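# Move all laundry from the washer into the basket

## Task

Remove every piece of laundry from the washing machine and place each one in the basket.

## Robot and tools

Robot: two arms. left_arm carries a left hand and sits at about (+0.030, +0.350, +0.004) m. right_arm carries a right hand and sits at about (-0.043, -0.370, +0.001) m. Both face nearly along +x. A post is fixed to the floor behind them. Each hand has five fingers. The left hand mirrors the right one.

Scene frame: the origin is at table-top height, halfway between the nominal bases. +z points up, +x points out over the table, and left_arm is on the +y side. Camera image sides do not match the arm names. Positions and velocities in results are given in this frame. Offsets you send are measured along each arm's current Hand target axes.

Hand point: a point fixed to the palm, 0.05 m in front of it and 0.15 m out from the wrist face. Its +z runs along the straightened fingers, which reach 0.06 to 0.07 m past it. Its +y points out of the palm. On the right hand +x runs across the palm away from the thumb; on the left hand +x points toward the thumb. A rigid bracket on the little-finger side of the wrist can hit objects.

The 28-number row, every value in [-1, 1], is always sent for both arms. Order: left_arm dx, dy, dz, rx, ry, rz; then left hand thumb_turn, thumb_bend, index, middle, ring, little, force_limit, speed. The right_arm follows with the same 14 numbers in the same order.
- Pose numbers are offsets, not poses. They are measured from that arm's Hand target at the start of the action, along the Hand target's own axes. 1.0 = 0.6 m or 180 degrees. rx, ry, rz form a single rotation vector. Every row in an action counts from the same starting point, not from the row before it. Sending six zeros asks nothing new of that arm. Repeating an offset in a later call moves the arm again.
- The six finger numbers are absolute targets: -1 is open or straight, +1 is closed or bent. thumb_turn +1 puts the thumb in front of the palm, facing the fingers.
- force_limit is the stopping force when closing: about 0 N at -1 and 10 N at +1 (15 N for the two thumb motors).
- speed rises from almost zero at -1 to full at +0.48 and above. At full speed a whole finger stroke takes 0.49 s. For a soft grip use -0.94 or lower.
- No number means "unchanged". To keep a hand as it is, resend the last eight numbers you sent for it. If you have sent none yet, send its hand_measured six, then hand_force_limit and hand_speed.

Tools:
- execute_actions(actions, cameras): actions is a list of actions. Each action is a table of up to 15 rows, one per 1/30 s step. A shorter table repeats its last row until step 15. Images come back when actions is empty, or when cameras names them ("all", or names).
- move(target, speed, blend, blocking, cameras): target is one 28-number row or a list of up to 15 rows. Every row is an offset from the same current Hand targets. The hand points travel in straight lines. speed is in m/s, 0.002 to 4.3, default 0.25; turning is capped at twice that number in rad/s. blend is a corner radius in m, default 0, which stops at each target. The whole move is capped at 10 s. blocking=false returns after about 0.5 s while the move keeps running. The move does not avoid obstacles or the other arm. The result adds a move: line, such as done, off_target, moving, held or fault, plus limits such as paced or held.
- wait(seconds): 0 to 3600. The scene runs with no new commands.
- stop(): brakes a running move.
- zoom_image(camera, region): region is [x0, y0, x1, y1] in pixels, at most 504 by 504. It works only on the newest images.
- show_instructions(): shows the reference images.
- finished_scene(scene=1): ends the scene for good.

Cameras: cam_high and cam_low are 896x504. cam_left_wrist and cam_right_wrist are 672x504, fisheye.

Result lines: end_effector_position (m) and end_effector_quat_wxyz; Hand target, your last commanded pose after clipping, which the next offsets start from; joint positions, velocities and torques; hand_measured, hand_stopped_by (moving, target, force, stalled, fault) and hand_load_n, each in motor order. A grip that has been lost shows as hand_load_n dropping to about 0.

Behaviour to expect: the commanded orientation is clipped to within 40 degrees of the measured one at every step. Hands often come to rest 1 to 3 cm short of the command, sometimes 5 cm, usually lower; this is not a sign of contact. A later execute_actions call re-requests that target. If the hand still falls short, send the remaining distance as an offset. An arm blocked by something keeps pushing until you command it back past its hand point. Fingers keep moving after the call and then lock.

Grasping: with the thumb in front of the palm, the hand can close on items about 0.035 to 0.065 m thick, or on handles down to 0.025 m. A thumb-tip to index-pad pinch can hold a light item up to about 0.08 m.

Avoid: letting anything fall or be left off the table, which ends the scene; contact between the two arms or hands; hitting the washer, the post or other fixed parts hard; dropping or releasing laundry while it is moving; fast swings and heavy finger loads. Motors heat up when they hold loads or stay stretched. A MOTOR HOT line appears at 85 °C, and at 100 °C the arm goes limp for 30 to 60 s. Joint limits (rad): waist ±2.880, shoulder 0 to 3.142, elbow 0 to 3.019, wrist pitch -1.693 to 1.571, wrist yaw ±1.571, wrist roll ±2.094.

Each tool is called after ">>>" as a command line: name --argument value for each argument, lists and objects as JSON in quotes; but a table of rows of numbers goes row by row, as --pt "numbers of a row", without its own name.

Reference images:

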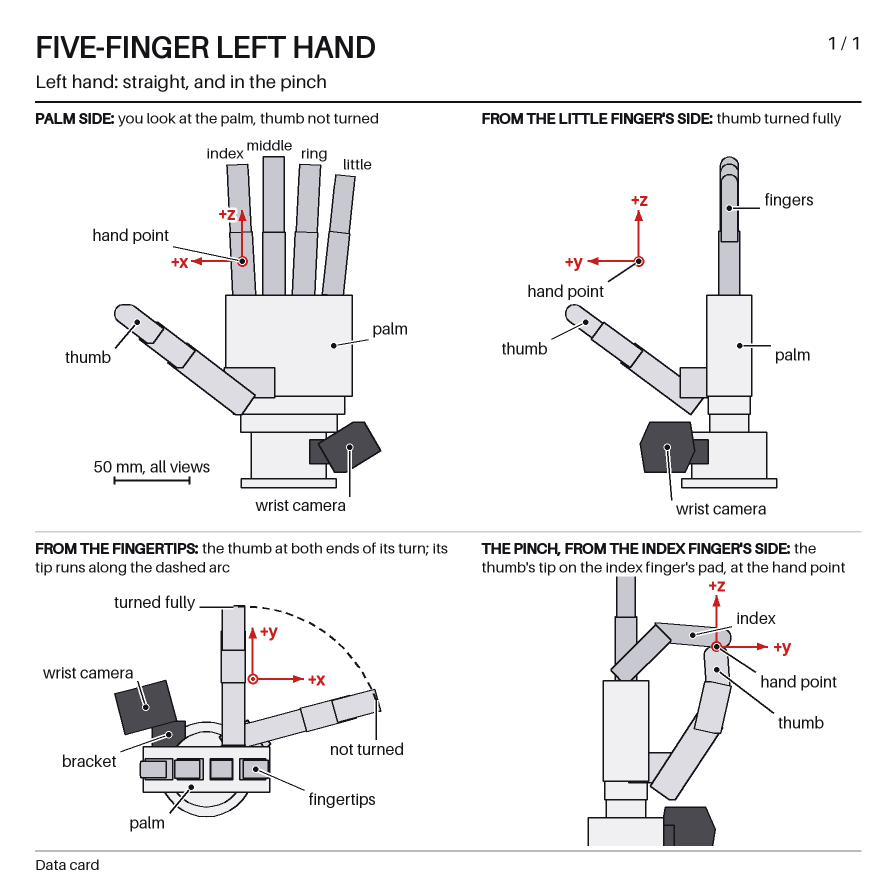

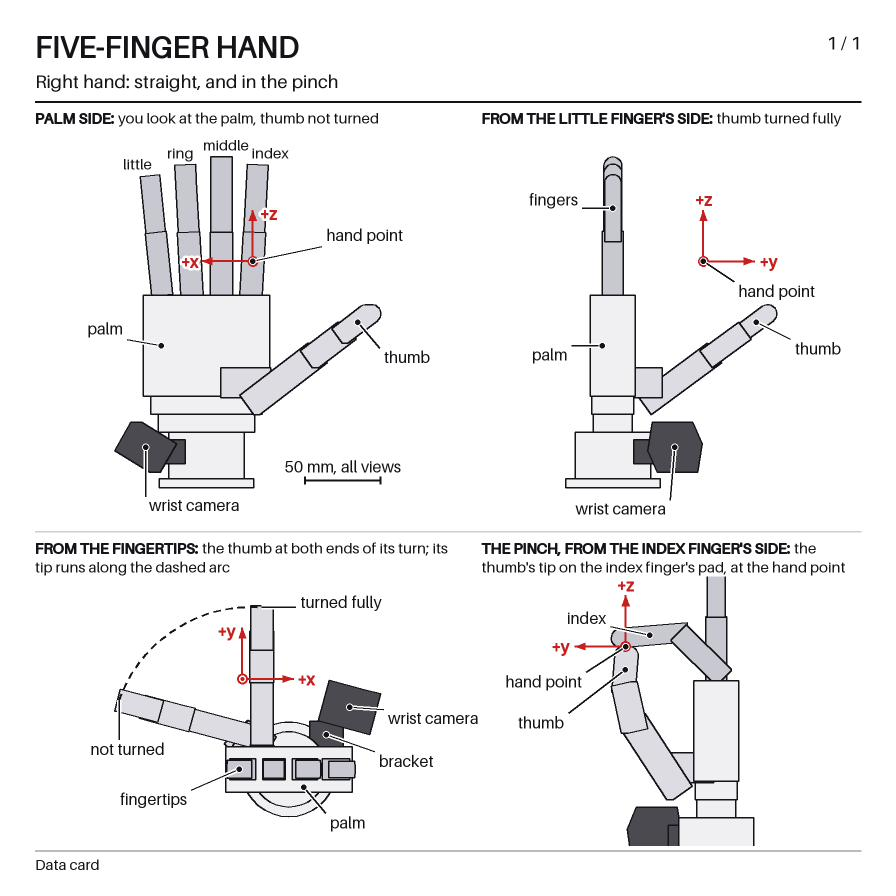

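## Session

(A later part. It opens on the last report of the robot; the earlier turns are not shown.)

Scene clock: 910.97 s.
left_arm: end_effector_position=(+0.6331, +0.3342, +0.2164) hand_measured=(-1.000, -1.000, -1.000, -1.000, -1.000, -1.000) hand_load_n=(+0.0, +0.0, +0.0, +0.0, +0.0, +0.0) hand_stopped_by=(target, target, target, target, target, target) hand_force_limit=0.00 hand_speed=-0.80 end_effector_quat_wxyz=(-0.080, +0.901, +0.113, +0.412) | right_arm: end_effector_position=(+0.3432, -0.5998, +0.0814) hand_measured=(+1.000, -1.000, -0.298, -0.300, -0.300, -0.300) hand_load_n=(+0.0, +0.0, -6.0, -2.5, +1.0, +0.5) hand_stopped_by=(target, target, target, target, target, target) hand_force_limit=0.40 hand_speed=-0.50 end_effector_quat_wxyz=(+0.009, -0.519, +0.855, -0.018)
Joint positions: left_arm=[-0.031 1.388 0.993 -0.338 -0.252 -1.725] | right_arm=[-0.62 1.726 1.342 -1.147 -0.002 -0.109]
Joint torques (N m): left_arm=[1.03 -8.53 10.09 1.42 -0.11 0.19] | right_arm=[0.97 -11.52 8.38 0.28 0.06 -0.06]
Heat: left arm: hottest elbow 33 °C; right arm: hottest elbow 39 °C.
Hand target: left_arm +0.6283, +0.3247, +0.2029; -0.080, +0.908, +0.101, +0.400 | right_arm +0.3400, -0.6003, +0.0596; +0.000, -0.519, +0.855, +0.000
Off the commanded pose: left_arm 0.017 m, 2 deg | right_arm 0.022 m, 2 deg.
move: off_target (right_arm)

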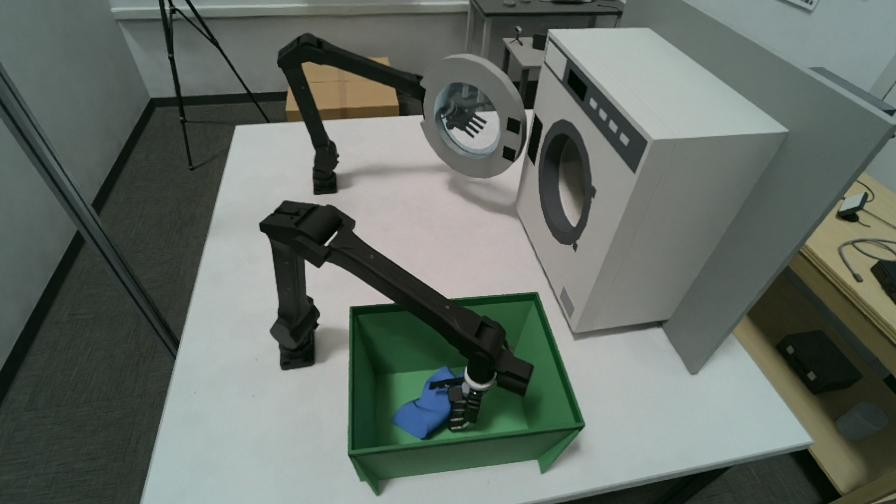

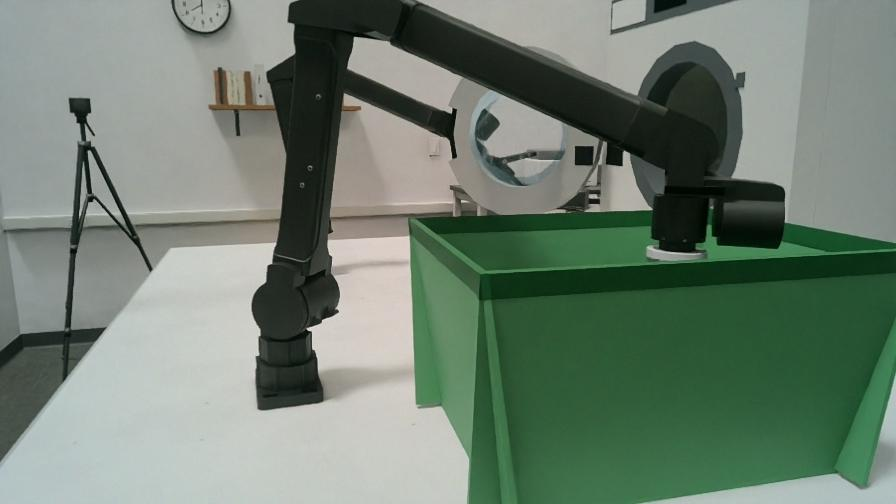

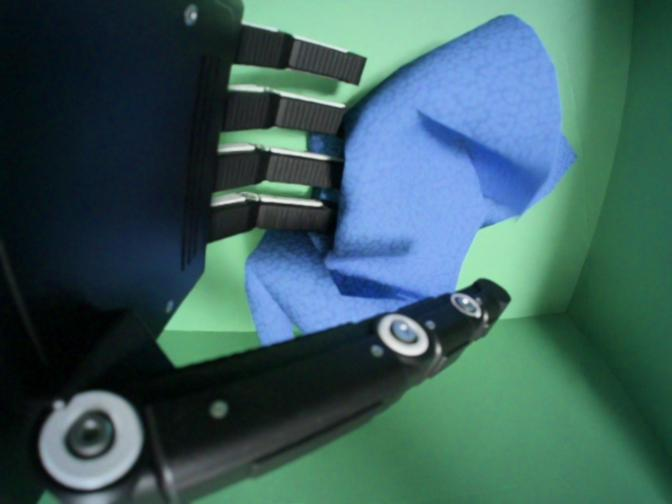

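>>> move --pt "0 0 0 0 0 0 -1 -1 -1 -1 -1 -1 0 -0.8 0.0 0.0 -0.55 0 0 0 1 -1 -0.3 -0.3 -0.3 -0.3 0.4 -0.5" --pt "0 0 0 0 0 0 -1 -1 -1 -1 -1 -1 0 -0.8 -0.38 -0.009 -0.65 0.243 -0.04 -0.042 1 0 -1 -1 -1 -1 0.4 0" --pt "0 0 0 0 0 0 -1 -1 -1 -1 -1 -1 0 -0.8 -0.746 -0.025 -0.517 0.4857 -0.0802 -0.0843 1 0 -1 -1 -1 -1 0.4 0" --pt "0 0 0 0 0 0 -1 -1 -1 -1 -1 -1 0 -0.8 -0.845 -0.143 -0.45 0.4857 -0.0802 -0.0843 1 0 -1 -1 -1 -1 0.4 0" --cameras '["cam_high","cam_low","cam_right_wrist"]' --speed 0.25 --blend '[0.02,0.03,0.03,0]'

Scene clock: 931.20 s.
left_arm: end_effector_position=(+0.6331, +0.3342, +0.2164) hand_measured=(-1.000, -1.000, -1.000, -1.000, -1.000, -1.000) hand_load_n=(+0.0, +0.0, +0.0, +0.0, +0.0, +0.0) hand_stopped_by=(target, target, target, target, target, target) hand_force_limit=0.00 hand_speed=-0.80 end_effector_quat_wxyz=(-0.080, +0.901, +0.113, +0.412) | right_arm: end_effector_position=(+0.6363, -0.1891, +0.2864) hand_measured=(+1.000, +0.000, -1.000, -1.000, -1.000, -1.000) hand_load_n=(+0.5, +0.0, +0.0, +0.0, +0.0, +0.0) hand_stopped_by=(target, target, target, target, target, target) hand_force_limit=0.40 hand_speed=0.00 end_effector_quat_wxyz=(+0.430, -0.493, +0.554, -0.514)
Joint positions: left_arm=[-0.031 1.388 0.993 -0.338 -0.252 -1.725] | right_arm=[0.321 1.575 1.215 0.245 0.497 0.024]
Joint torques (N m): left_arm=[1.38 -8.82 10.09 1.5 -0.13 0.18] | right_arm=[0.85 -16.67 15.05 2.07 -0.05 -0.15]
Heat: left arm: hottest elbow 33 °C; right arm: hottest elbow 38 °C.
Hand target: left_arm +0.6283, +0.3247, +0.2029; -0.080, +0.908, +0.101, +0.400 | right_arm +0.6504, -0.1903, +0.3294; +0.453, -0.469, +0.543, -0.528
Off the commanded pose: left_arm 0.017 m, 2 deg | right_arm 0.045 m, 4 deg.
move: off_target (right_arm); blend cut to 0 m at target 2

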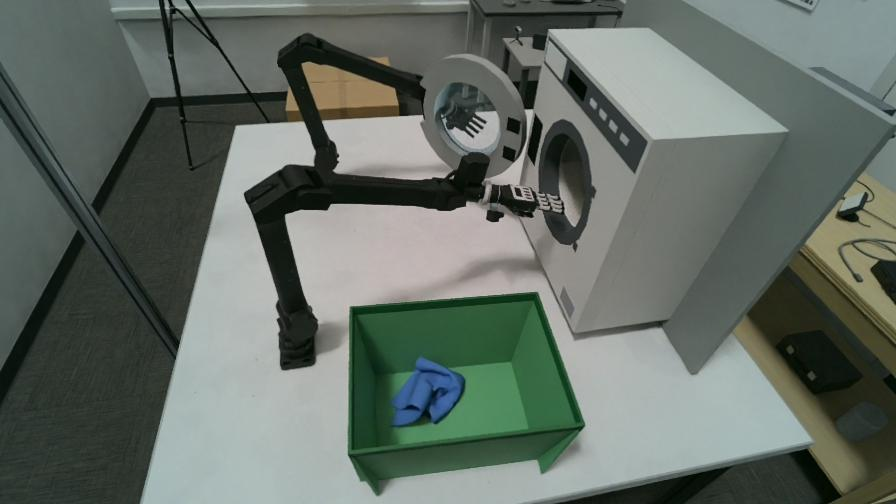

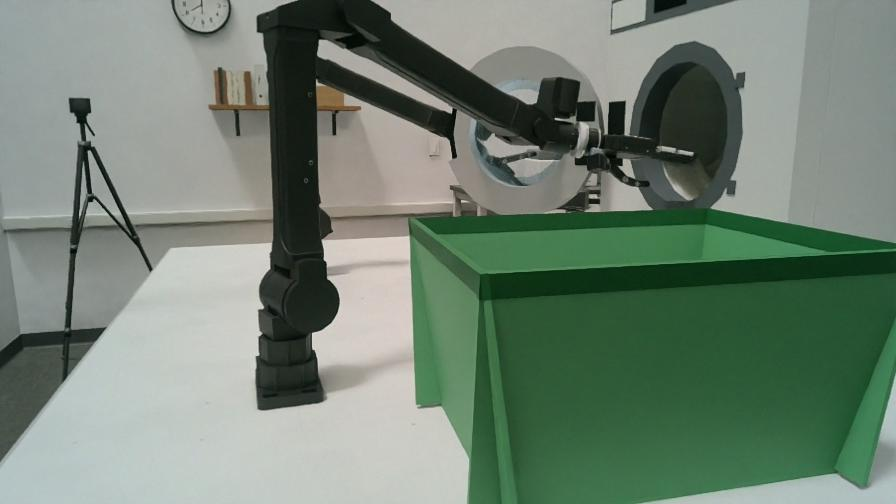

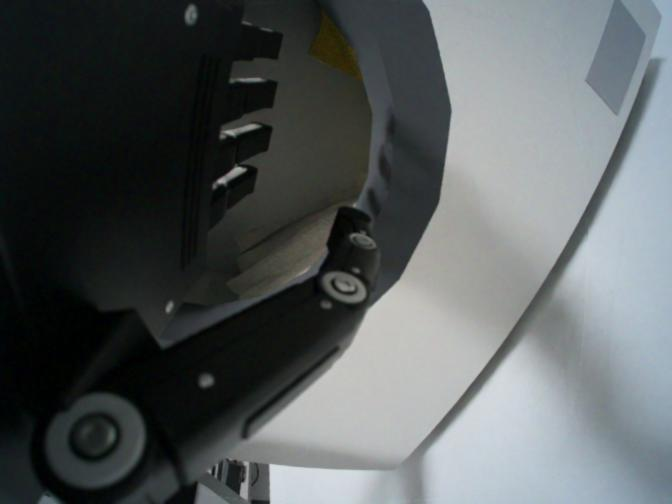

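>>> move --pt "0 0 0 0 0 0 -1 -1 -1 -1 -1 -1 0 -0.8 -0.006 -0.05 0.05 0 0 0 1 0 -1 -1 -1 -1 0.4 0" --pt "0 0 0 0 0 0 -1 -1 -1 -1 -1 -1 0 -0.8 -0.033 -0.025 0.268 0 0 0 1 0 -1 -1 -1 -1 0.4 0" --cameras '["cam_low","cam_right_wrist"]' --speed 0.12 --blend '[0.02,0]'

Scene clock: 938.53 s.
left_arm: end_effector_position=(+0.6331, +0.3342, +0.2164) hand_measured=(-1.000, -1.000, -1.000, -1.000, -1.000, -1.000) hand_load_n=(+0.0, +0.0, +0.0, +0.0, +0.0, +0.0) hand_stopped_by=(target, target, target, target, target, target) hand_force_limit=0.00 hand_speed=-0.80 end_effector_quat_wxyz=(-0.080, +0.901, +0.113, +0.412) | right_arm: end_effector_position=(+0.8014, -0.1921, +0.3162) hand_measured=(+1.000, +0.000, -1.000, -1.000, -1.000, -1.000) hand_load_n=(+0.0, +0.0, +0.0, +0.0, +0.0, +0.0) hand_stopped_by=(target, target, target, target, target, target) hand_force_limit=0.40 hand_speed=0.00 end_effector_quat_wxyz=(+0.446, -0.478, +0.550, -0.520)
Joint positions: left_arm=[-0.031 1.388 0.993 -0.338 -0.252 -1.725] | right_arm=[0.233 1.95 1.78 0.103 0.41 0.021]
Joint torques (N m): left_arm=[1.26 -9.11 10.17 1.57 -0.17 0.17] | right_arm=[0.97 -22.18 15.99 1.05 -0.06 -0.16]
Heat: left arm: hottest elbow 33 °C; right arm: hottest elbow 40 °C.
Hand target: left_arm +0.6283, +0.3247, +0.2029; -0.080, +0.908, +0.101, +0.400 | right_arm +0.8128, -0.1946, +0.3394; +0.453, -0.469, +0.543, -0.528
Off the commanded pose: left_arm 0.017 m, 2 deg | right_arm 0.026 m, 2 deg.
move: off_target (right_arm)

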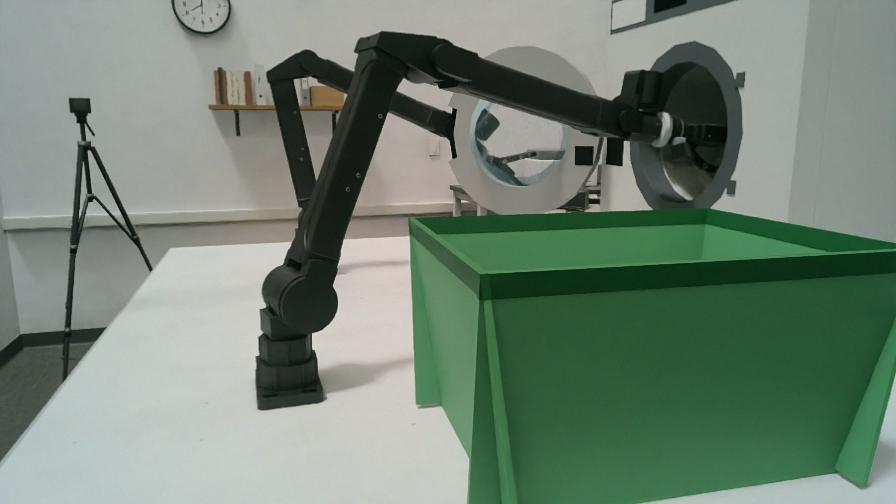

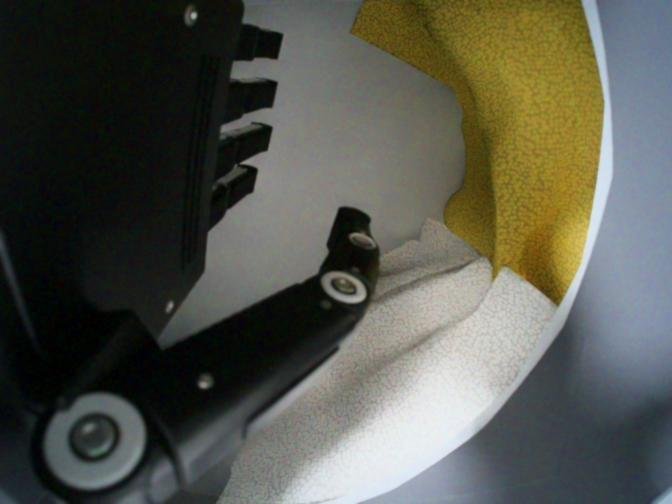

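>>> move --pt "0 0 0 0 0 0 -1 -1 -1 -1 -1 -1 0 -0.8 0.02 0 0 0 0 -0.25 1 0 -1 -1 -1 -1 0.4 0" --pt "0 0 0 0 0 0 -1 -1 -1 -1 -1 -1 0 -0.8 0.05 0.05 0.004 0 0 -0.25 1 -0.8 -1 -1 -1 -1 0.4 0" --cameras '["cam_low","cam_right_wrist"]' --speed 0.1

Scene clock: 974.80 s.
left_arm: end_effector_position=(+0.6331, +0.3342, +0.2164) hand_measured=(-1.000, -1.000, -1.000, -1.000, -1.000, -1.000) hand_load_n=(+0.0, +0.0, +0.0, +0.0, +0.0, +0.0) hand_stopped_by=(target, target, target, target, target, target) hand_force_limit=0.00 hand_speed=-0.80 end_effector_quat_wxyz=(-0.080, +0.901, +0.113, +0.412) | right_arm: end_effector_position=(+0.8044, -0.2190, +0.3238) hand_measured=(+1.000, -0.800, -1.000, -1.000, -1.000, -1.000) hand_load_n=(+0.0, +0.0, +0.0, +0.0, +0.0, +0.0) hand_stopped_by=(target, target, target, target, target, target) hand_force_limit=0.40 hand_speed=0.00 end_effector_quat_wxyz=(-0.223, +0.639, -0.325, +0.661)
Joint positions: left_arm=[-0.031 1.388 0.993 -0.338 -0.252 -1.725] | right_arm=[0.262 1.988 1.846 0.113 0.438 -0.763]
Joint torques (N m): left_arm=[1.32 -8.94 9.94 1.48 -0.17 0.17] | right_arm=[0.85 -21.71 10.82 2.11 -0.11 -0.19]
Heat: left arm: hottest elbow 33 °C; right arm: hottest elbow 45 °C.
Hand target: left_arm +0.6283, +0.3247, +0.2029; -0.080, +0.908, +0.101, +0.400 | right_arm +0.8097, -0.2246, +0.3093; -0.216, +0.642, -0.322, +0.662
Off the commanded pose: left_arm 0.017 m, 2 deg | right_arm 0.016 m, 1 deg.
move: off_target (right_arm); target 2's new numbers were sent with right_arm's hand 0.016 m and 1 deg from that target

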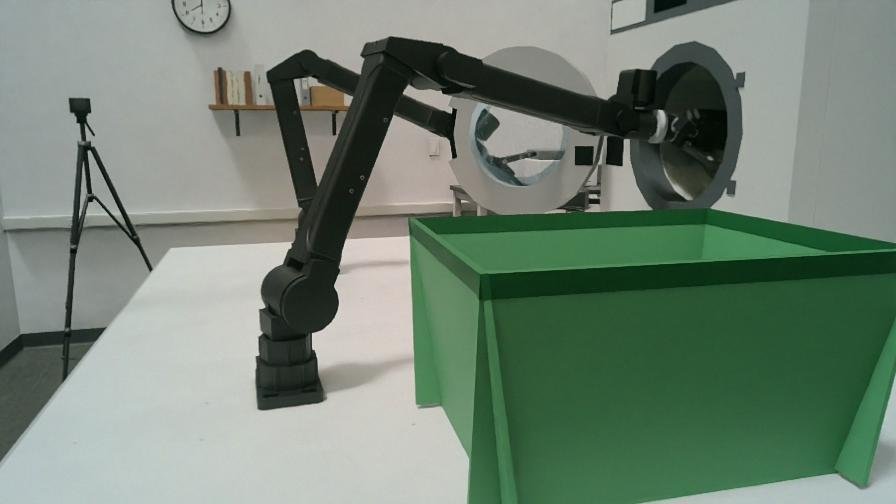

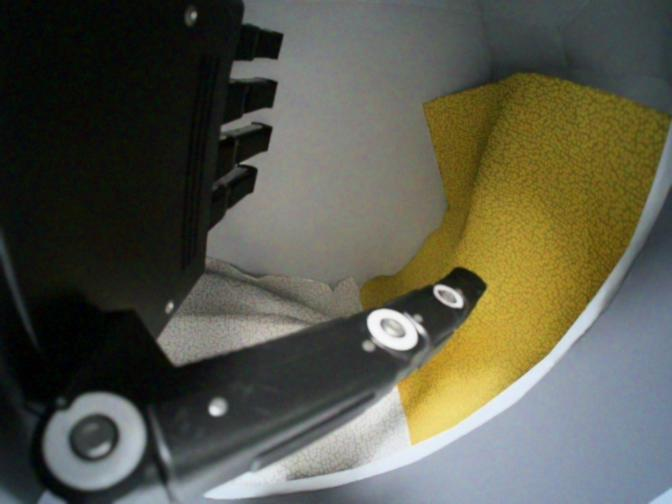

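>>> move --pt "0 0 0 0 0 0 -1 -1 -1 -1 -1 -1 0 -0.8 -0.01 0.03 0.04 0 0 -0.122 1 -0.8 -1 -1 -1 -1 0.4 0" --pt "0 0 0 0 0 0 -1 -1 -1 -1 -1 -1 0 -0.8 -0.0275 0.099 0.043 0 0 -0.122 1 -0.8 -1 -1 -1 -1 0.4 0" --cameras '["cam_low","cam_right_wrist"]' --speed 0.08

Scene clock: 1009.60 s.
left_arm: end_effector_position=(+0.6331, +0.3342, +0.2164) hand_measured=(-1.000, -1.000, -1.000, -1.000, -1.000, -1.000) hand_load_n=(+0.0, +0.0, +0.0, +0.0, +0.0, +0.0) hand_stopped_by=(target, target, target, target, target, target) hand_force_limit=0.00 hand_speed=-0.80 end_effector_quat_wxyz=(-0.080, +0.901, +0.113, +0.412) | right_arm: end_effector_position=(+0.8257, -0.2567, +0.2699) hand_measured=(+1.000, -0.800, -1.000, -1.000, -1.000, -1.000) hand_load_n=(+0.0, +0.0, +0.0, +0.0, +0.0, +0.0) hand_stopped_by=(target, target, target, target, target, target) hand_force_limit=0.40 hand_speed=0.00 end_effector_quat_wxyz=(-0.091, +0.688, -0.199, +0.692)
Joint positions: left_arm=[-0.031 1.388 0.993 -0.338 -0.252 -1.725] | right_arm=[0.233 2.082 1.82 0.233 0.414 -1.147]
Joint torques (N m): left_arm=[1.44 -8.7 10.15 1.54 -0.12 0.18] | right_arm=[1.32 -22.95 10.61 2.13 -0.11 -0.19]
Heat: left arm: hottest elbow 33 °C; right arm: hottest elbow 40 °C.
Hand target: left_arm +0.6283, +0.3247, +0.2029; -0.080, +0.908, +0.101, +0.400 | right_arm +0.8291, -0.2582, +0.2551; -0.087, +0.691, -0.194, +0.691
Off the commanded pose: left_arm 0.017 m, 2 deg | right_arm 0.015 m, 1 deg.
move: off_target (right_arm)

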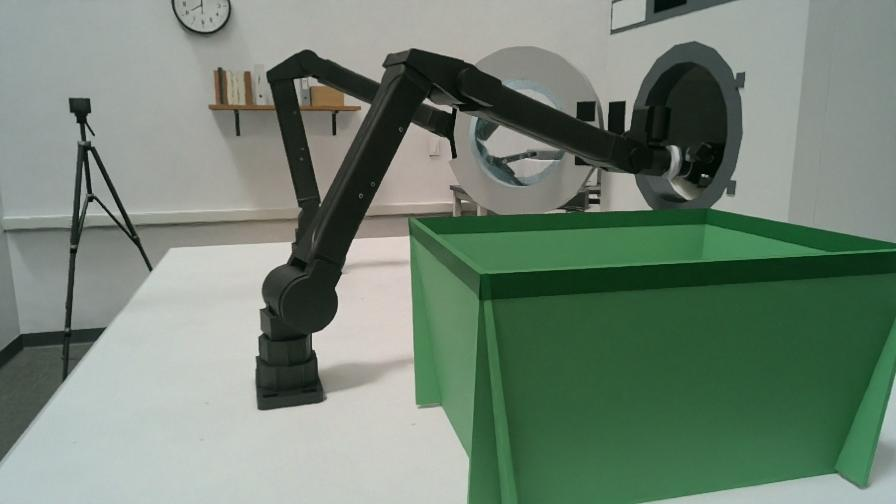

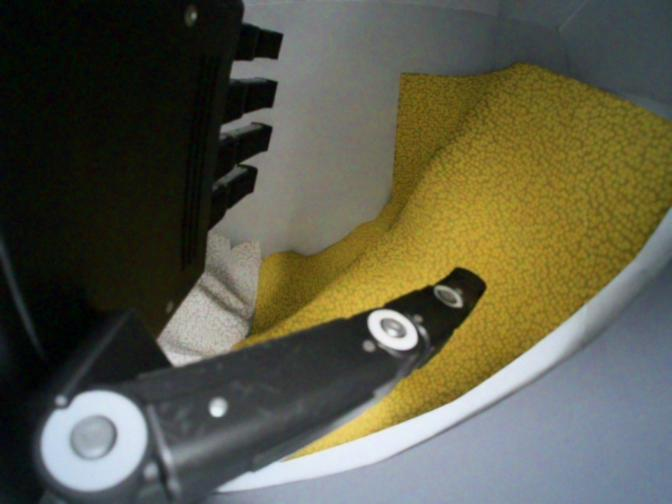

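>>> move --target '[0,0,0,0,0,0,-1,-1,-1,-1,-1,-1,0,-0.8, 0.02,0.05,0,0,0,0,1,-0.8,-1,-1,-1,-1,0.4,0]' --cameras '["cam_low","cam_right_wrist"]' --speed 0.05

Scene clock: 1014.77 s.
left_arm: end_effector_position=(+0.6331, +0.3342, +0.2164) hand_measured=(-1.000, -1.000, -1.000, -1.000, -1.000, -1.000) hand_load_n=(+0.0, +0.0, +0.0, +0.0, +0.0, +0.0) hand_stopped_by=(target, target, target, target, target, target) hand_force_limit=0.00 hand_speed=-0.80 end_effector_quat_wxyz=(-0.080, +0.901, +0.113, +0.412) | right_arm: end_effector_position=(+0.8266, -0.2694, +0.2550) hand_measured=(+1.000, -0.800, -1.000, -1.000, -1.000, -1.000) hand_load_n=(+0.0, -1.0, +0.0, +0.0, -0.5, +0.0) hand_stopped_by=(target, target, target, target, target, target) hand_force_limit=0.40 hand_speed=0.00 end_effector_quat_wxyz=(-0.099, +0.693, -0.190, +0.688)
Joint positions: left_arm=[-0.031 1.388 0.993 -0.338 -0.252 -1.725] | right_arm=[0.209 2.079 1.78 0.264 0.364 -1.148]
Joint torques (N m): left_arm=[1.49 -9.17 10.04 1.55 -0.15 0.19] | right_arm=[-0.26 -25 9.43 1.85 0.15 -0.19]
Heat: left arm: hottest elbow 33 °C; right arm: hottest elbow 40 °C.
Hand target: left_arm +0.6283, +0.3247, +0.2029; -0.080, +0.908, +0.101, +0.400 | right_arm +0.8242, -0.2902, +0.2544; -0.087, +0.691, -0.194, +0.691
Off the commanded pose: left_arm 0.017 m, 2 deg | right_arm 0.021 m, 2 deg.
move: off_target (right_arm)

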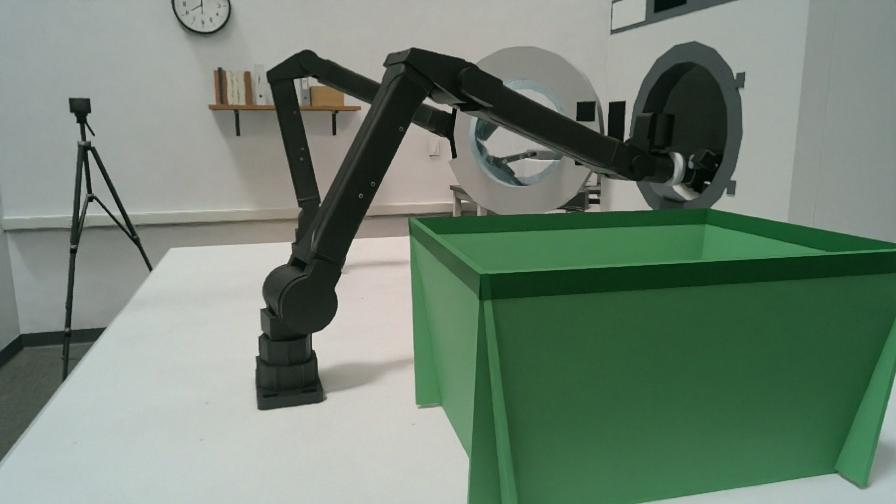

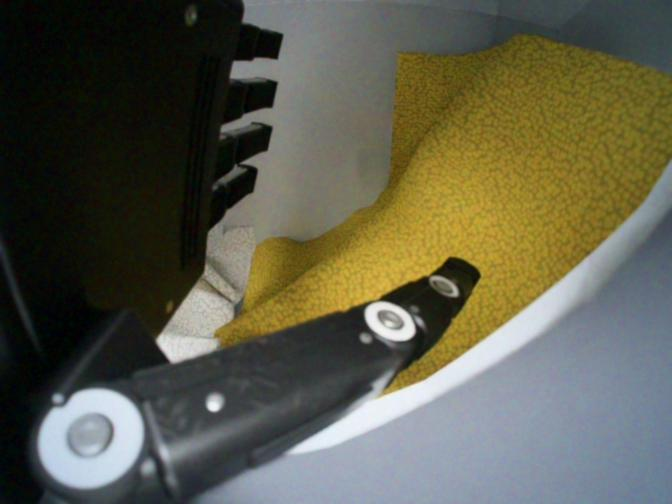

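>>> move --pt "0 0 0 0 0 0 -1 -1 -1 -1 -1 -1 0 -0.8 0 0 0 0 0 0 1 -0.8 0.1 0.1 0.1 0.1 0.5 -0.5" --pt "0 0 0 0 0 0 -1 -1 -1 -1 -1 -1 0 -0.8 0 0.01 0 0 0 0 1 -0.8 0.5 0.5 0.5 0.5 0.5 -0.5" --cameras '["cam_right_wrist"]' --speed 0.05

Scene clock: 1020.57 s.
left_arm: end_effector_position=(+0.6331, +0.3342, +0.2164) hand_measured=(-1.000, -1.000, -1.000, -1.000, -1.000, -1.000) hand_load_n=(+0.0, +0.0, +0.0, +0.0, +0.0, +0.0) hand_stopped_by=(target, target, target, target, target, target) hand_force_limit=0.00 hand_speed=-0.80 end_effector_quat_wxyz=(-0.080, +0.901, +0.113, +0.412) | right_arm: end_effector_position=(+0.8264, -0.2692, +0.2552) hand_measured=(+1.000, -0.800, +0.500, +0.500, +0.500, +0.500) hand_load_n=(+0.0, -1.0, +0.0, +0.0, +0.0, +0.0) hand_stopped_by=(target, target, target, target, target, target) hand_force_limit=0.50 hand_speed=-0.50 end_effector_quat_wxyz=(-0.103, +0.692, -0.187, +0.690)
Joint positions: left_arm=[-0.031 1.388 0.993 -0.338 -0.252 -1.725] | right_arm=[0.207 2.076 1.772 0.275 0.353 -1.148]
Joint torques (N m): left_arm=[0.67 -9.05 10.03 1.51 -0.15 0.19] | right_arm=[-0.73 -24.94 9.13 1.72 0.27 -0.22]
Heat: left arm: hottest elbow 33 °C; right arm: hottest elbow 40 °C.
Hand target: left_arm +0.6283, +0.3247, +0.2029; -0.080, +0.908, +0.101, +0.400 | right_arm +0.8234, -0.2958, +0.2520; -0.086, +0.691, -0.194, +0.691
Off the commanded pose: left_arm 0.017 m, 2 deg | right_arm 0.027 m, 2 deg.
move: off_target (right_arm); target 2's new numbers were sent with right_arm's hand 0.027 m and 2 deg from that target

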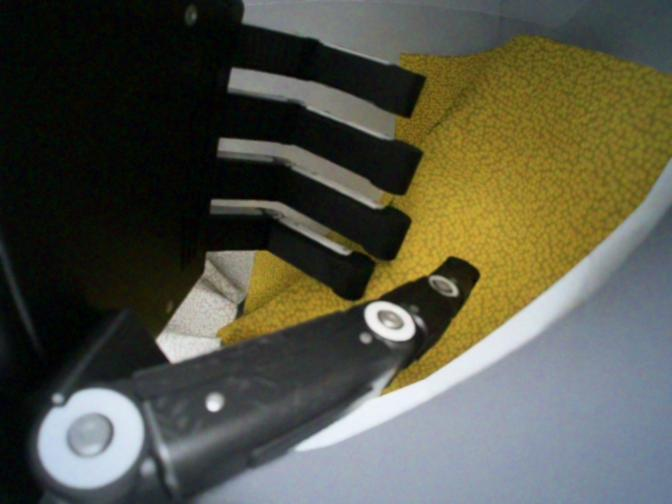

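>>> move --pt "0 0 0 0 0 0 -1 -1 -1 -1 -1 -1 0 -0.8 0.041 -0.1575 -0.039 0 0 0 1 -0.3 -1 -1 -1 -1 0.5 0" --pt "0 0 0 0 0 0 -1 -1 -1 -1 -1 -1 0 -0.8 0.001 -0.245 -0.026 0 0 0.372 1 -0.3 -1 -1 -1 -1 0.5 0" --cameras '["cam_low","cam_right_wrist"]' --speed 0.12

Scene clock: 1059.83 s.
left_arm: end_effector_position=(+0.6331, +0.3342, +0.2164) hand_measured=(-1.000, -1.000, -1.000, -1.000, -1.000, -1.000) hand_load_n=(+0.0, +0.0, +0.0, +0.0, +0.0, +0.0) hand_stopped_by=(target, target, target, target, target, target) hand_force_limit=0.00 hand_speed=-0.80 end_effector_quat_wxyz=(-0.080, +0.901, +0.113, +0.412) | right_arm: end_effector_position=(+0.8209, -0.1562, +0.2697) hand_measured=(+1.000, -0.300, -1.000, -1.000, -1.000, -1.000) hand_load_n=(+0.0, +0.0, +0.0, +0.0, +0.0, +0.5) hand_stopped_by=(target, target, target, target, target, target) hand_force_limit=0.50 hand_speed=0.00 end_effector_quat_wxyz=(+0.431, -0.494, +0.547, -0.521)
Joint positions: left_arm=[-0.031 1.388 0.993 -0.338 -0.252 -1.725] | right_arm=[0.276 2.059 1.85 0.114 0.45 -0.001]
Joint torques (N m): left_arm=[1.49 -8.64 10.04 1.44 -0.13 0.16] | right_arm=[0.85 -25.23 14.98 1.54 -0.05 0.11]
Heat: left arm: hottest elbow 33 °C; right arm: hottest elbow 39 °C.
Hand target: left_arm +0.6283, +0.3247, +0.2029; -0.080, +0.908, +0.101, +0.400 | right_arm +0.8298, -0.1600, +0.3103; +0.453, -0.469, +0.543, -0.529
Off the commanded pose: left_arm 0.017 m, 2 deg | right_arm 0.042 m, 4 deg.
move: off_target (right_arm)

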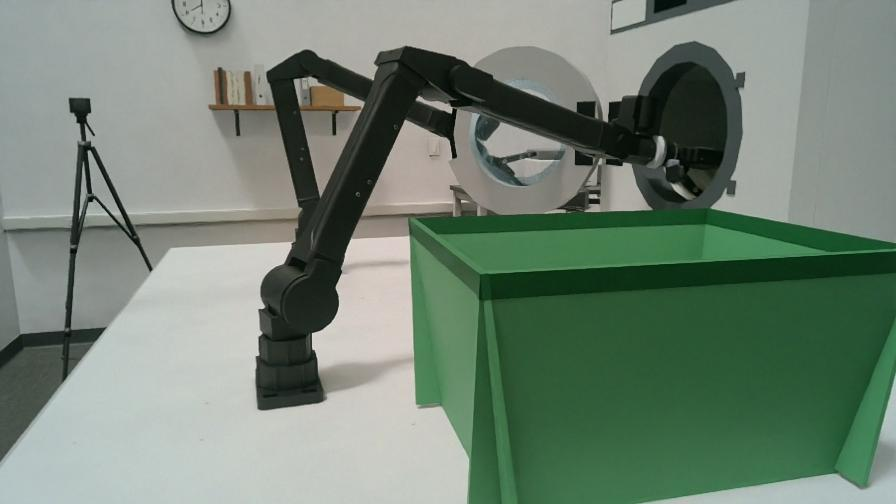

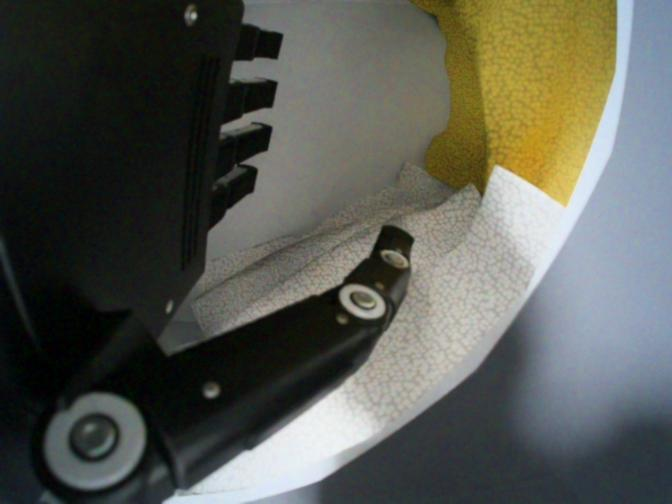

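>>> move --target '[0,0,0,0,0,0,-1,-1,-1,-1,-1,-1,0,-0.8, 0.0,0.18,0.02,0,0,0,1,-0.4,-1,-1,-1,-1,0.5,0]' --cameras '["cam_low","cam_right_wrist"]' --speed 0.06

Scene clock: 1068.63 s.
left_arm: end_effector_position=(+0.6331, +0.3342, +0.2164) hand_measured=(-1.000, -1.000, -1.000, -1.000, -1.000, -1.000) hand_load_n=(+0.0, +0.0, +0.0, +0.0, +0.0, +0.0) hand_stopped_by=(target, target, target, target, target, target) hand_force_limit=0.00 hand_speed=-0.80 end_effector_quat_wxyz=(-0.080, +0.901, +0.113, +0.412) | right_arm: end_effector_position=(+0.8332, -0.1562, +0.2473) hand_measured=(+1.000, -0.400, -1.000, -1.000, -1.000, -1.000) hand_load_n=(+0.0, +0.0, +0.0, +0.0, +0.0, -0.5) hand_stopped_by=(target, target, target, target, target, target) hand_force_limit=0.50 hand_speed=0.00 end_effector_quat_wxyz=(+0.467, -0.458, +0.533, -0.536)
Joint positions: left_arm=[-0.031 1.388 0.993 -0.338 -0.252 -1.725] | right_arm=[0.271 2.108 1.795 0.325 0.447 0.001]
Joint torques (N m): left_arm=[1.32 -9 9.99 1.39 -0.14 0.18] | right_arm=[0.79 -20.72 9.43 1.76 -0.14 0.09]
Heat: left arm: hottest elbow 33 °C; right arm: hottest elbow 40 °C.
Hand target: left_arm +0.6283, +0.3247, +0.2029; -0.080, +0.908, +0.101, +0.400 | right_arm +0.8383, -0.1615, +0.2020; +0.453, -0.469, +0.543, -0.528
Off the commanded pose: left_arm 0.017 m, 2 deg | right_arm 0.046 m, 2 deg.
move: off_target (right_arm)

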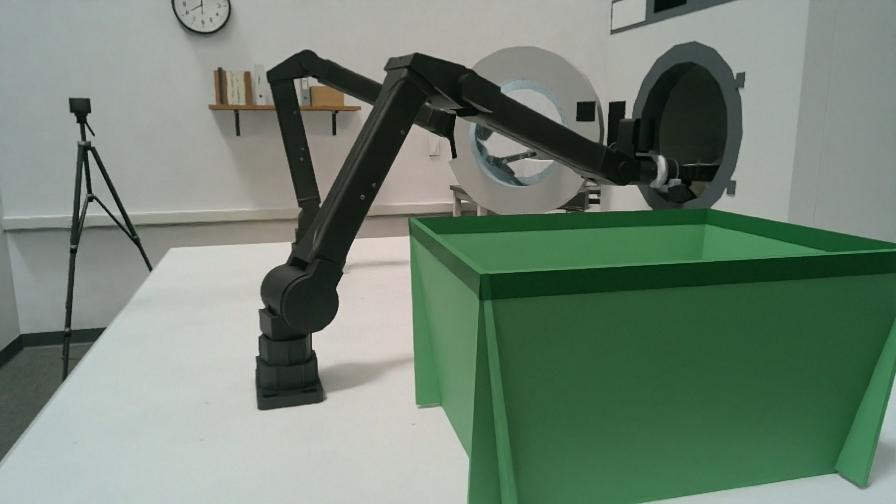

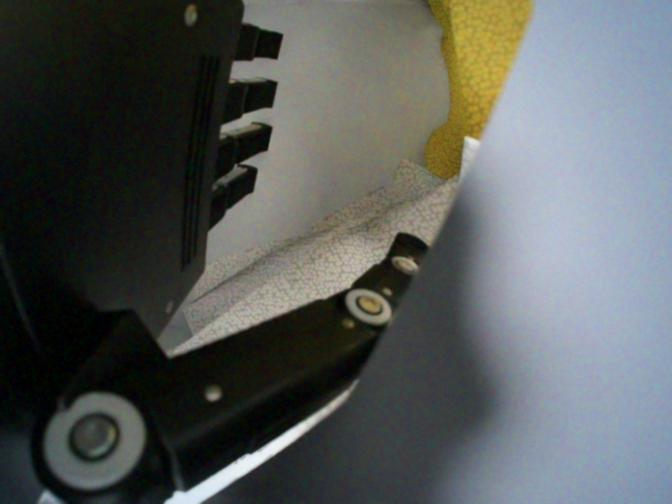

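>>> move --target '[0,0,0,0,0,0,-1,-1,-1,-1,-1,-1,0,-0.8, 0.0,0.05,0.04,0,0,0,1,-0.4,-1,-1,-1,-1,0.5,0]' --cameras '["cam_low","cam_right_wrist"]' --speed 0.06

Scene clock: 1074.90 s.
left_arm: end_effector_position=(+0.6331, +0.3342, +0.2164) hand_measured=(-1.000, -1.000, -1.000, -1.000, -1.000, -1.000) hand_load_n=(+0.0, +0.0, +0.0, +0.0, +0.0, +0.0) hand_stopped_by=(target, target, target, target, target, target) hand_force_limit=0.00 hand_speed=-0.80 end_effector_quat_wxyz=(-0.080, +0.901, +0.113, +0.412) | right_arm: end_effector_position=(+0.8378, -0.1557, +0.2488) hand_measured=(+1.000, -0.400, -1.000, -1.000, -1.000, -1.000) hand_load_n=(+0.0, +0.0, -0.5, +0.0, +0.0, +0.0) hand_stopped_by=(target, target, target, target, target, target) hand_force_limit=0.50 hand_speed=0.00 end_effector_quat_wxyz=(+0.480, -0.448, +0.526, -0.540)
Joint positions: left_arm=[-0.031 1.388 0.993 -0.338 -0.252 -1.725] | right_arm=[0.268 2.121 1.795 0.376 0.436 0]
Joint torques (N m): left_arm=[1.26 -8.76 10.11 1.5 -0.12 0.2] | right_arm=[-0.09 -16.44 11.86 1.28 -0.25 0.11]
Heat: left arm: hottest elbow 33 °C; right arm: hottest elbow 39 °C.
Hand target: left_arm +0.6283, +0.3247, +0.2029; -0.080, +0.908, +0.101, +0.400 | right_arm +0.8611, -0.1650, +0.1711; +0.453, -0.469, +0.543, -0.528
Off the commanded pose: left_arm 0.017 m, 2 deg | right_arm 0.082 m, 5 deg.
move: off_target (right_arm)

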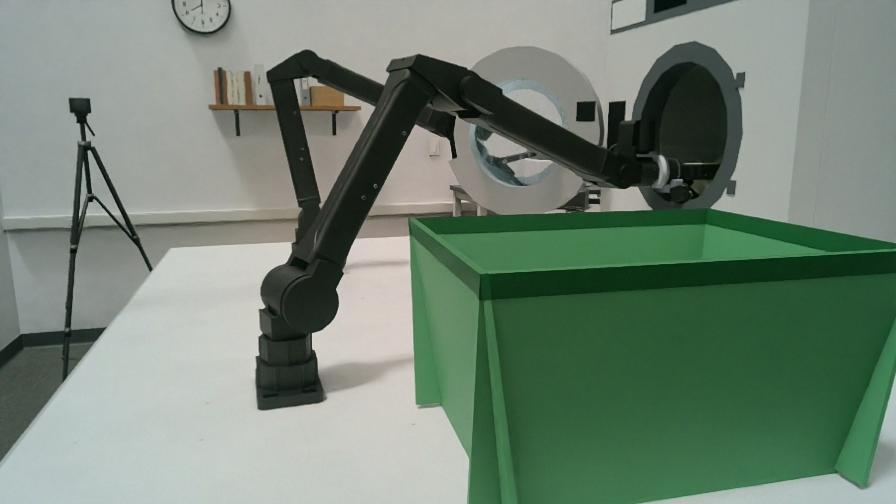

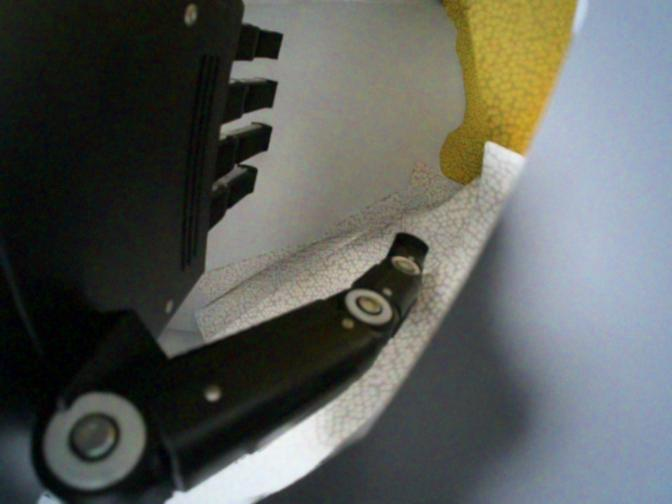

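>>> move --target '[0,0,0,0,0,0,-1,-1,-1,-1,-1,-1,0,-0.8, -0.029,-0.1065,-0.035,-0.075,0,0,1,-0.4,-1,-1,-1,-1,0.5,0]' --cameras '["cam_low","cam_right_wrist"]' --speed 0.08

Scene clock: 1109.17 s.
left_arm: end_effector_position=(+0.6331, +0.3342, +0.2164) hand_measured=(-1.000, -1.000, -1.000, -1.000, -1.000, -1.000) hand_load_n=(+0.0, +0.0, +0.0, +0.0, +0.0, +0.0) hand_stopped_by=(target, target, target, target, target, target) hand_force_limit=0.00 hand_speed=-0.80 end_effector_quat_wxyz=(-0.080, +0.901, +0.113, +0.412) | right_arm: end_effector_position=(+0.8340, -0.1522, +0.2245) hand_measured=(+1.000, -0.400, -1.000, -1.000, -1.000, -1.000) hand_load_n=(+0.0, +0.0, +0.0, +0.0, +0.0, +0.0) hand_stopped_by=(target, target, target, target, target, target) hand_force_limit=0.50 hand_speed=0.00 end_effector_quat_wxyz=(+0.384, -0.527, +0.602, -0.461)
Joint positions: left_arm=[-0.031 1.388 0.993 -0.338 -0.252 -1.725] | right_arm=[0.267 2.159 2.033 -0.188 0.436 0.111]
Joint torques (N m): left_arm=[1.14 -8.76 10.04 1.47 -0.15 0.17] | right_arm=[1.73 -23.59 16.01 0.92 0 0.09]
Heat: left arm: hottest elbow 33 °C; right arm: hottest elbow 39 °C.
Hand target: left_arm +0.6283, +0.3247, +0.2029; -0.080, +0.908, +0.101, +0.400 | right_arm +0.8449, -0.1449, +0.2356; +0.395, -0.519, +0.602, -0.461
Off the commanded pose: left_arm 0.017 m, 2 deg | right_arm 0.017 m, 2 deg.
move: off_target (right_arm)

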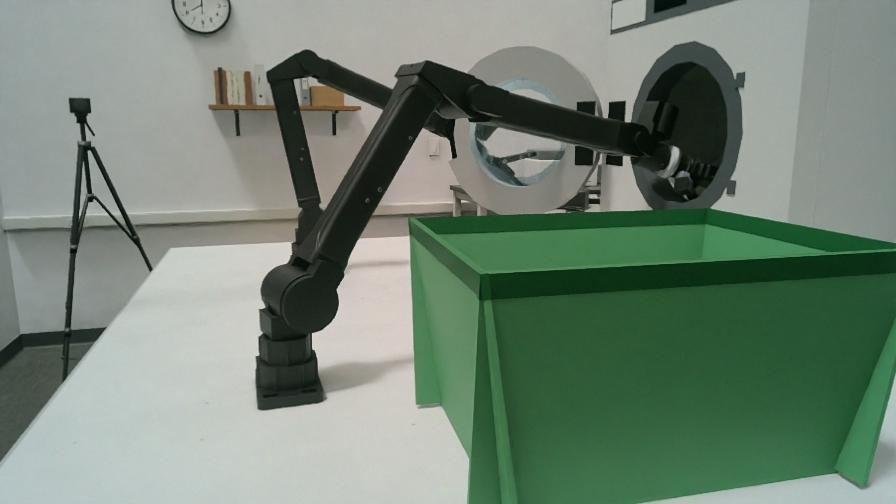

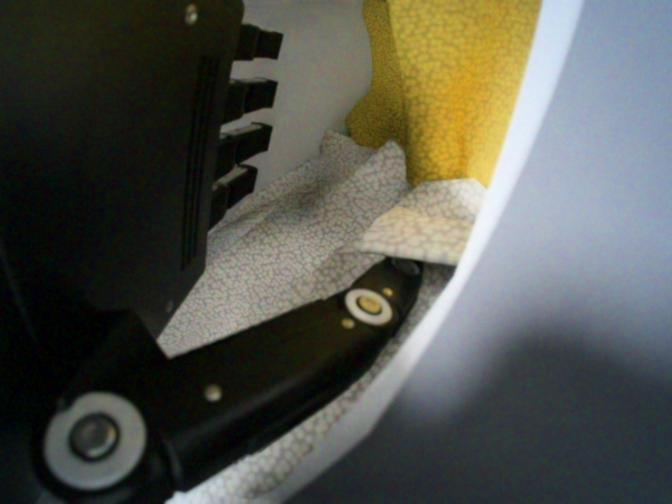

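>>> move --pt "0 0 0 0 0 0 -1 -1 -1 -1 -1 -1 0 -0.8 0 0.01 0 0 0 0 1 -0.4 0.1 0.1 0.1 0.1 0.5 -0.4" --pt "0 0 0 0 0 0 -1 -1 -1 -1 -1 -1 0 -0.8 0 0.02 0 0 0 0 1 -0.4 0.5 0.5 0.5 0.5 0.5 -0.4" --cameras '["cam_right_wrist"]' --speed 0.05

Scene clock: 1115.23 s.
left_arm: end_effector_position=(+0.6331, +0.3342, +0.2164) hand_measured=(-1.000, -1.000, -1.000, -1.000, -1.000, -1.000) hand_load_n=(+0.0, +0.0, +0.0, +0.0, +0.0, +0.0) hand_stopped_by=(target, target, target, target, target, target) hand_force_limit=0.00 hand_speed=-0.80 end_effector_quat_wxyz=(-0.080, +0.901, +0.113, +0.412) | right_arm: end_effector_position=(+0.8347, -0.1518, +0.2249) hand_measured=(+1.000, -0.402, +0.500, +0.498, +0.500, +0.500) hand_load_n=(+0.0, +6.5, +2.5, +5.0, +0.0, +0.0) hand_stopped_by=(target, target, target, target, target, target) hand_force_limit=0.50 hand_speed=-0.40 end_effector_quat_wxyz=(+0.385, -0.525, +0.602, -0.461)
Joint positions: left_arm=[-0.031 1.388 0.993 -0.338 -0.252 -1.725] | right_arm=[0.267 2.16 2.033 -0.183 0.436 0.114]
Joint torques (N m): left_arm=[1.2 -8.94 10 1.42 -0.11 0.18] | right_arm=[2.08 -24.41 13.01 1.87 0.06 0.08]
Heat: left arm: hottest elbow 33 °C; right arm: hottest elbow 40 °C.
Hand target: left_arm +0.6283, +0.3247, +0.2029; -0.080, +0.908, +0.101, +0.400 | right_arm +0.8418, -0.1444, +0.2240; +0.395, -0.519, +0.602, -0.461
Off the commanded pose: left_arm 0.017 m, 2 deg | right_arm 0.010 m, 1 deg.
move: done; target 2's new numbers were sent with right_arm's hand 0.011 m and 1 deg from that target

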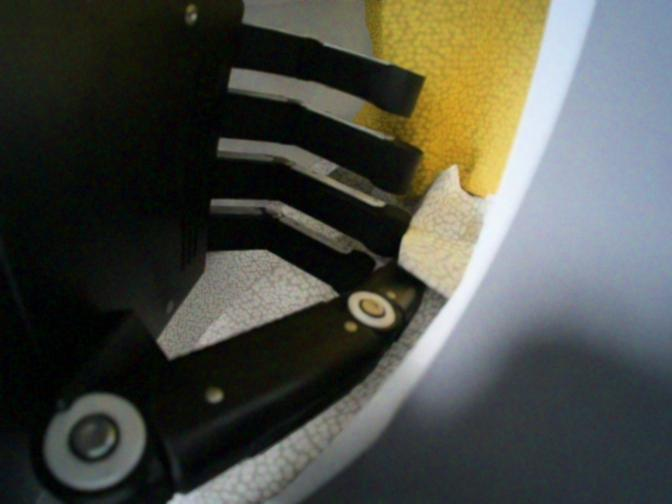

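>>> move --pt "0 0 0 0 0 0 -1 -1 -1 -1 -1 -1 0 -0.8 0 0.0 0 0 0 0 1 -0.2 0.65 0.65 0.65 0.65 0.5 -0.5" --pt "0 0 0 0 0 0 -1 -1 -1 -1 -1 -1 0 -0.8 0 -0.05 -0.04 0 0 0 1 -0.2 0.65 0.65 0.65 0.65 0.5 -0.5" --cameras '["cam_right_wrist"]' --speed 0.05

Scene clock: 1123.63 s.
left_arm: end_effector_position=(+0.6331, +0.3342, +0.2164) hand_measured=(-1.000, -1.000, -1.000, -1.000, -1.000, -1.000) hand_load_n=(-0.5, +0.0, +0.0, +0.0, +0.0, +0.0) hand_stopped_by=(target, target, target, target, target, target) hand_force_limit=0.00 hand_speed=-0.80 end_effector_quat_wxyz=(-0.080, +0.901, +0.113, +0.412) | right_arm: end_effector_position=(+0.8275, -0.1491, +0.2388) hand_measured=(+1.000, -0.364, +0.650, +0.534, +0.650, +0.650) hand_load_n=(+0.5, +11.0, +0.0, +8.0, +0.0, +0.0) hand_stopped_by=(target, force, target, force, target, target) hand_force_limit=0.50 hand_speed=-0.50 end_effector_quat_wxyz=(+0.384, -0.527, +0.602, -0.460)
Joint positions: left_arm=[-0.031 1.388 0.993 -0.338 -0.252 -1.725] | right_arm=[0.273 2.137 2.033 -0.212 0.441 0.115]
Joint torques (N m): left_arm=[1.49 -8.94 10.02 1.55 -0.13 0.19] | right_arm=[2.2 -26.17 13.12 0.88 0.21 0.1]
Heat: left arm: hottest elbow 33 °C; right arm: hottest elbow 41 °C.
Hand target: left_arm +0.6283, +0.3247, +0.2029; -0.080, +0.908, +0.101, +0.400 | right_arm +0.8267, -0.1419, +0.2591; +0.395, -0.519, +0.602, -0.461
Off the commanded pose: left_arm 0.017 m, 2 deg | right_arm 0.022 m, 2 deg.
move: off_target (right_arm)

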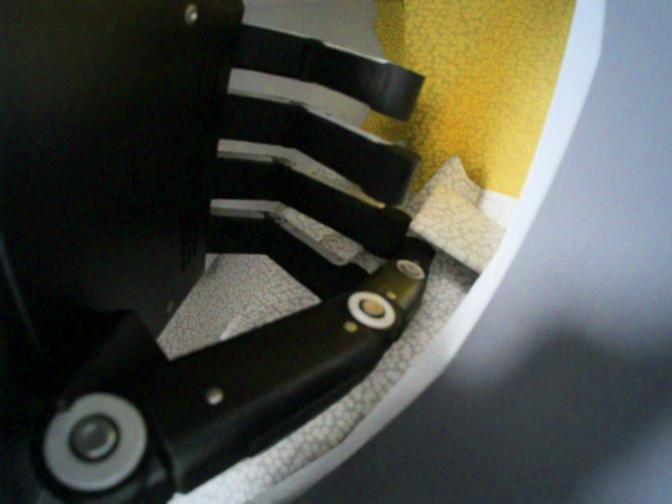

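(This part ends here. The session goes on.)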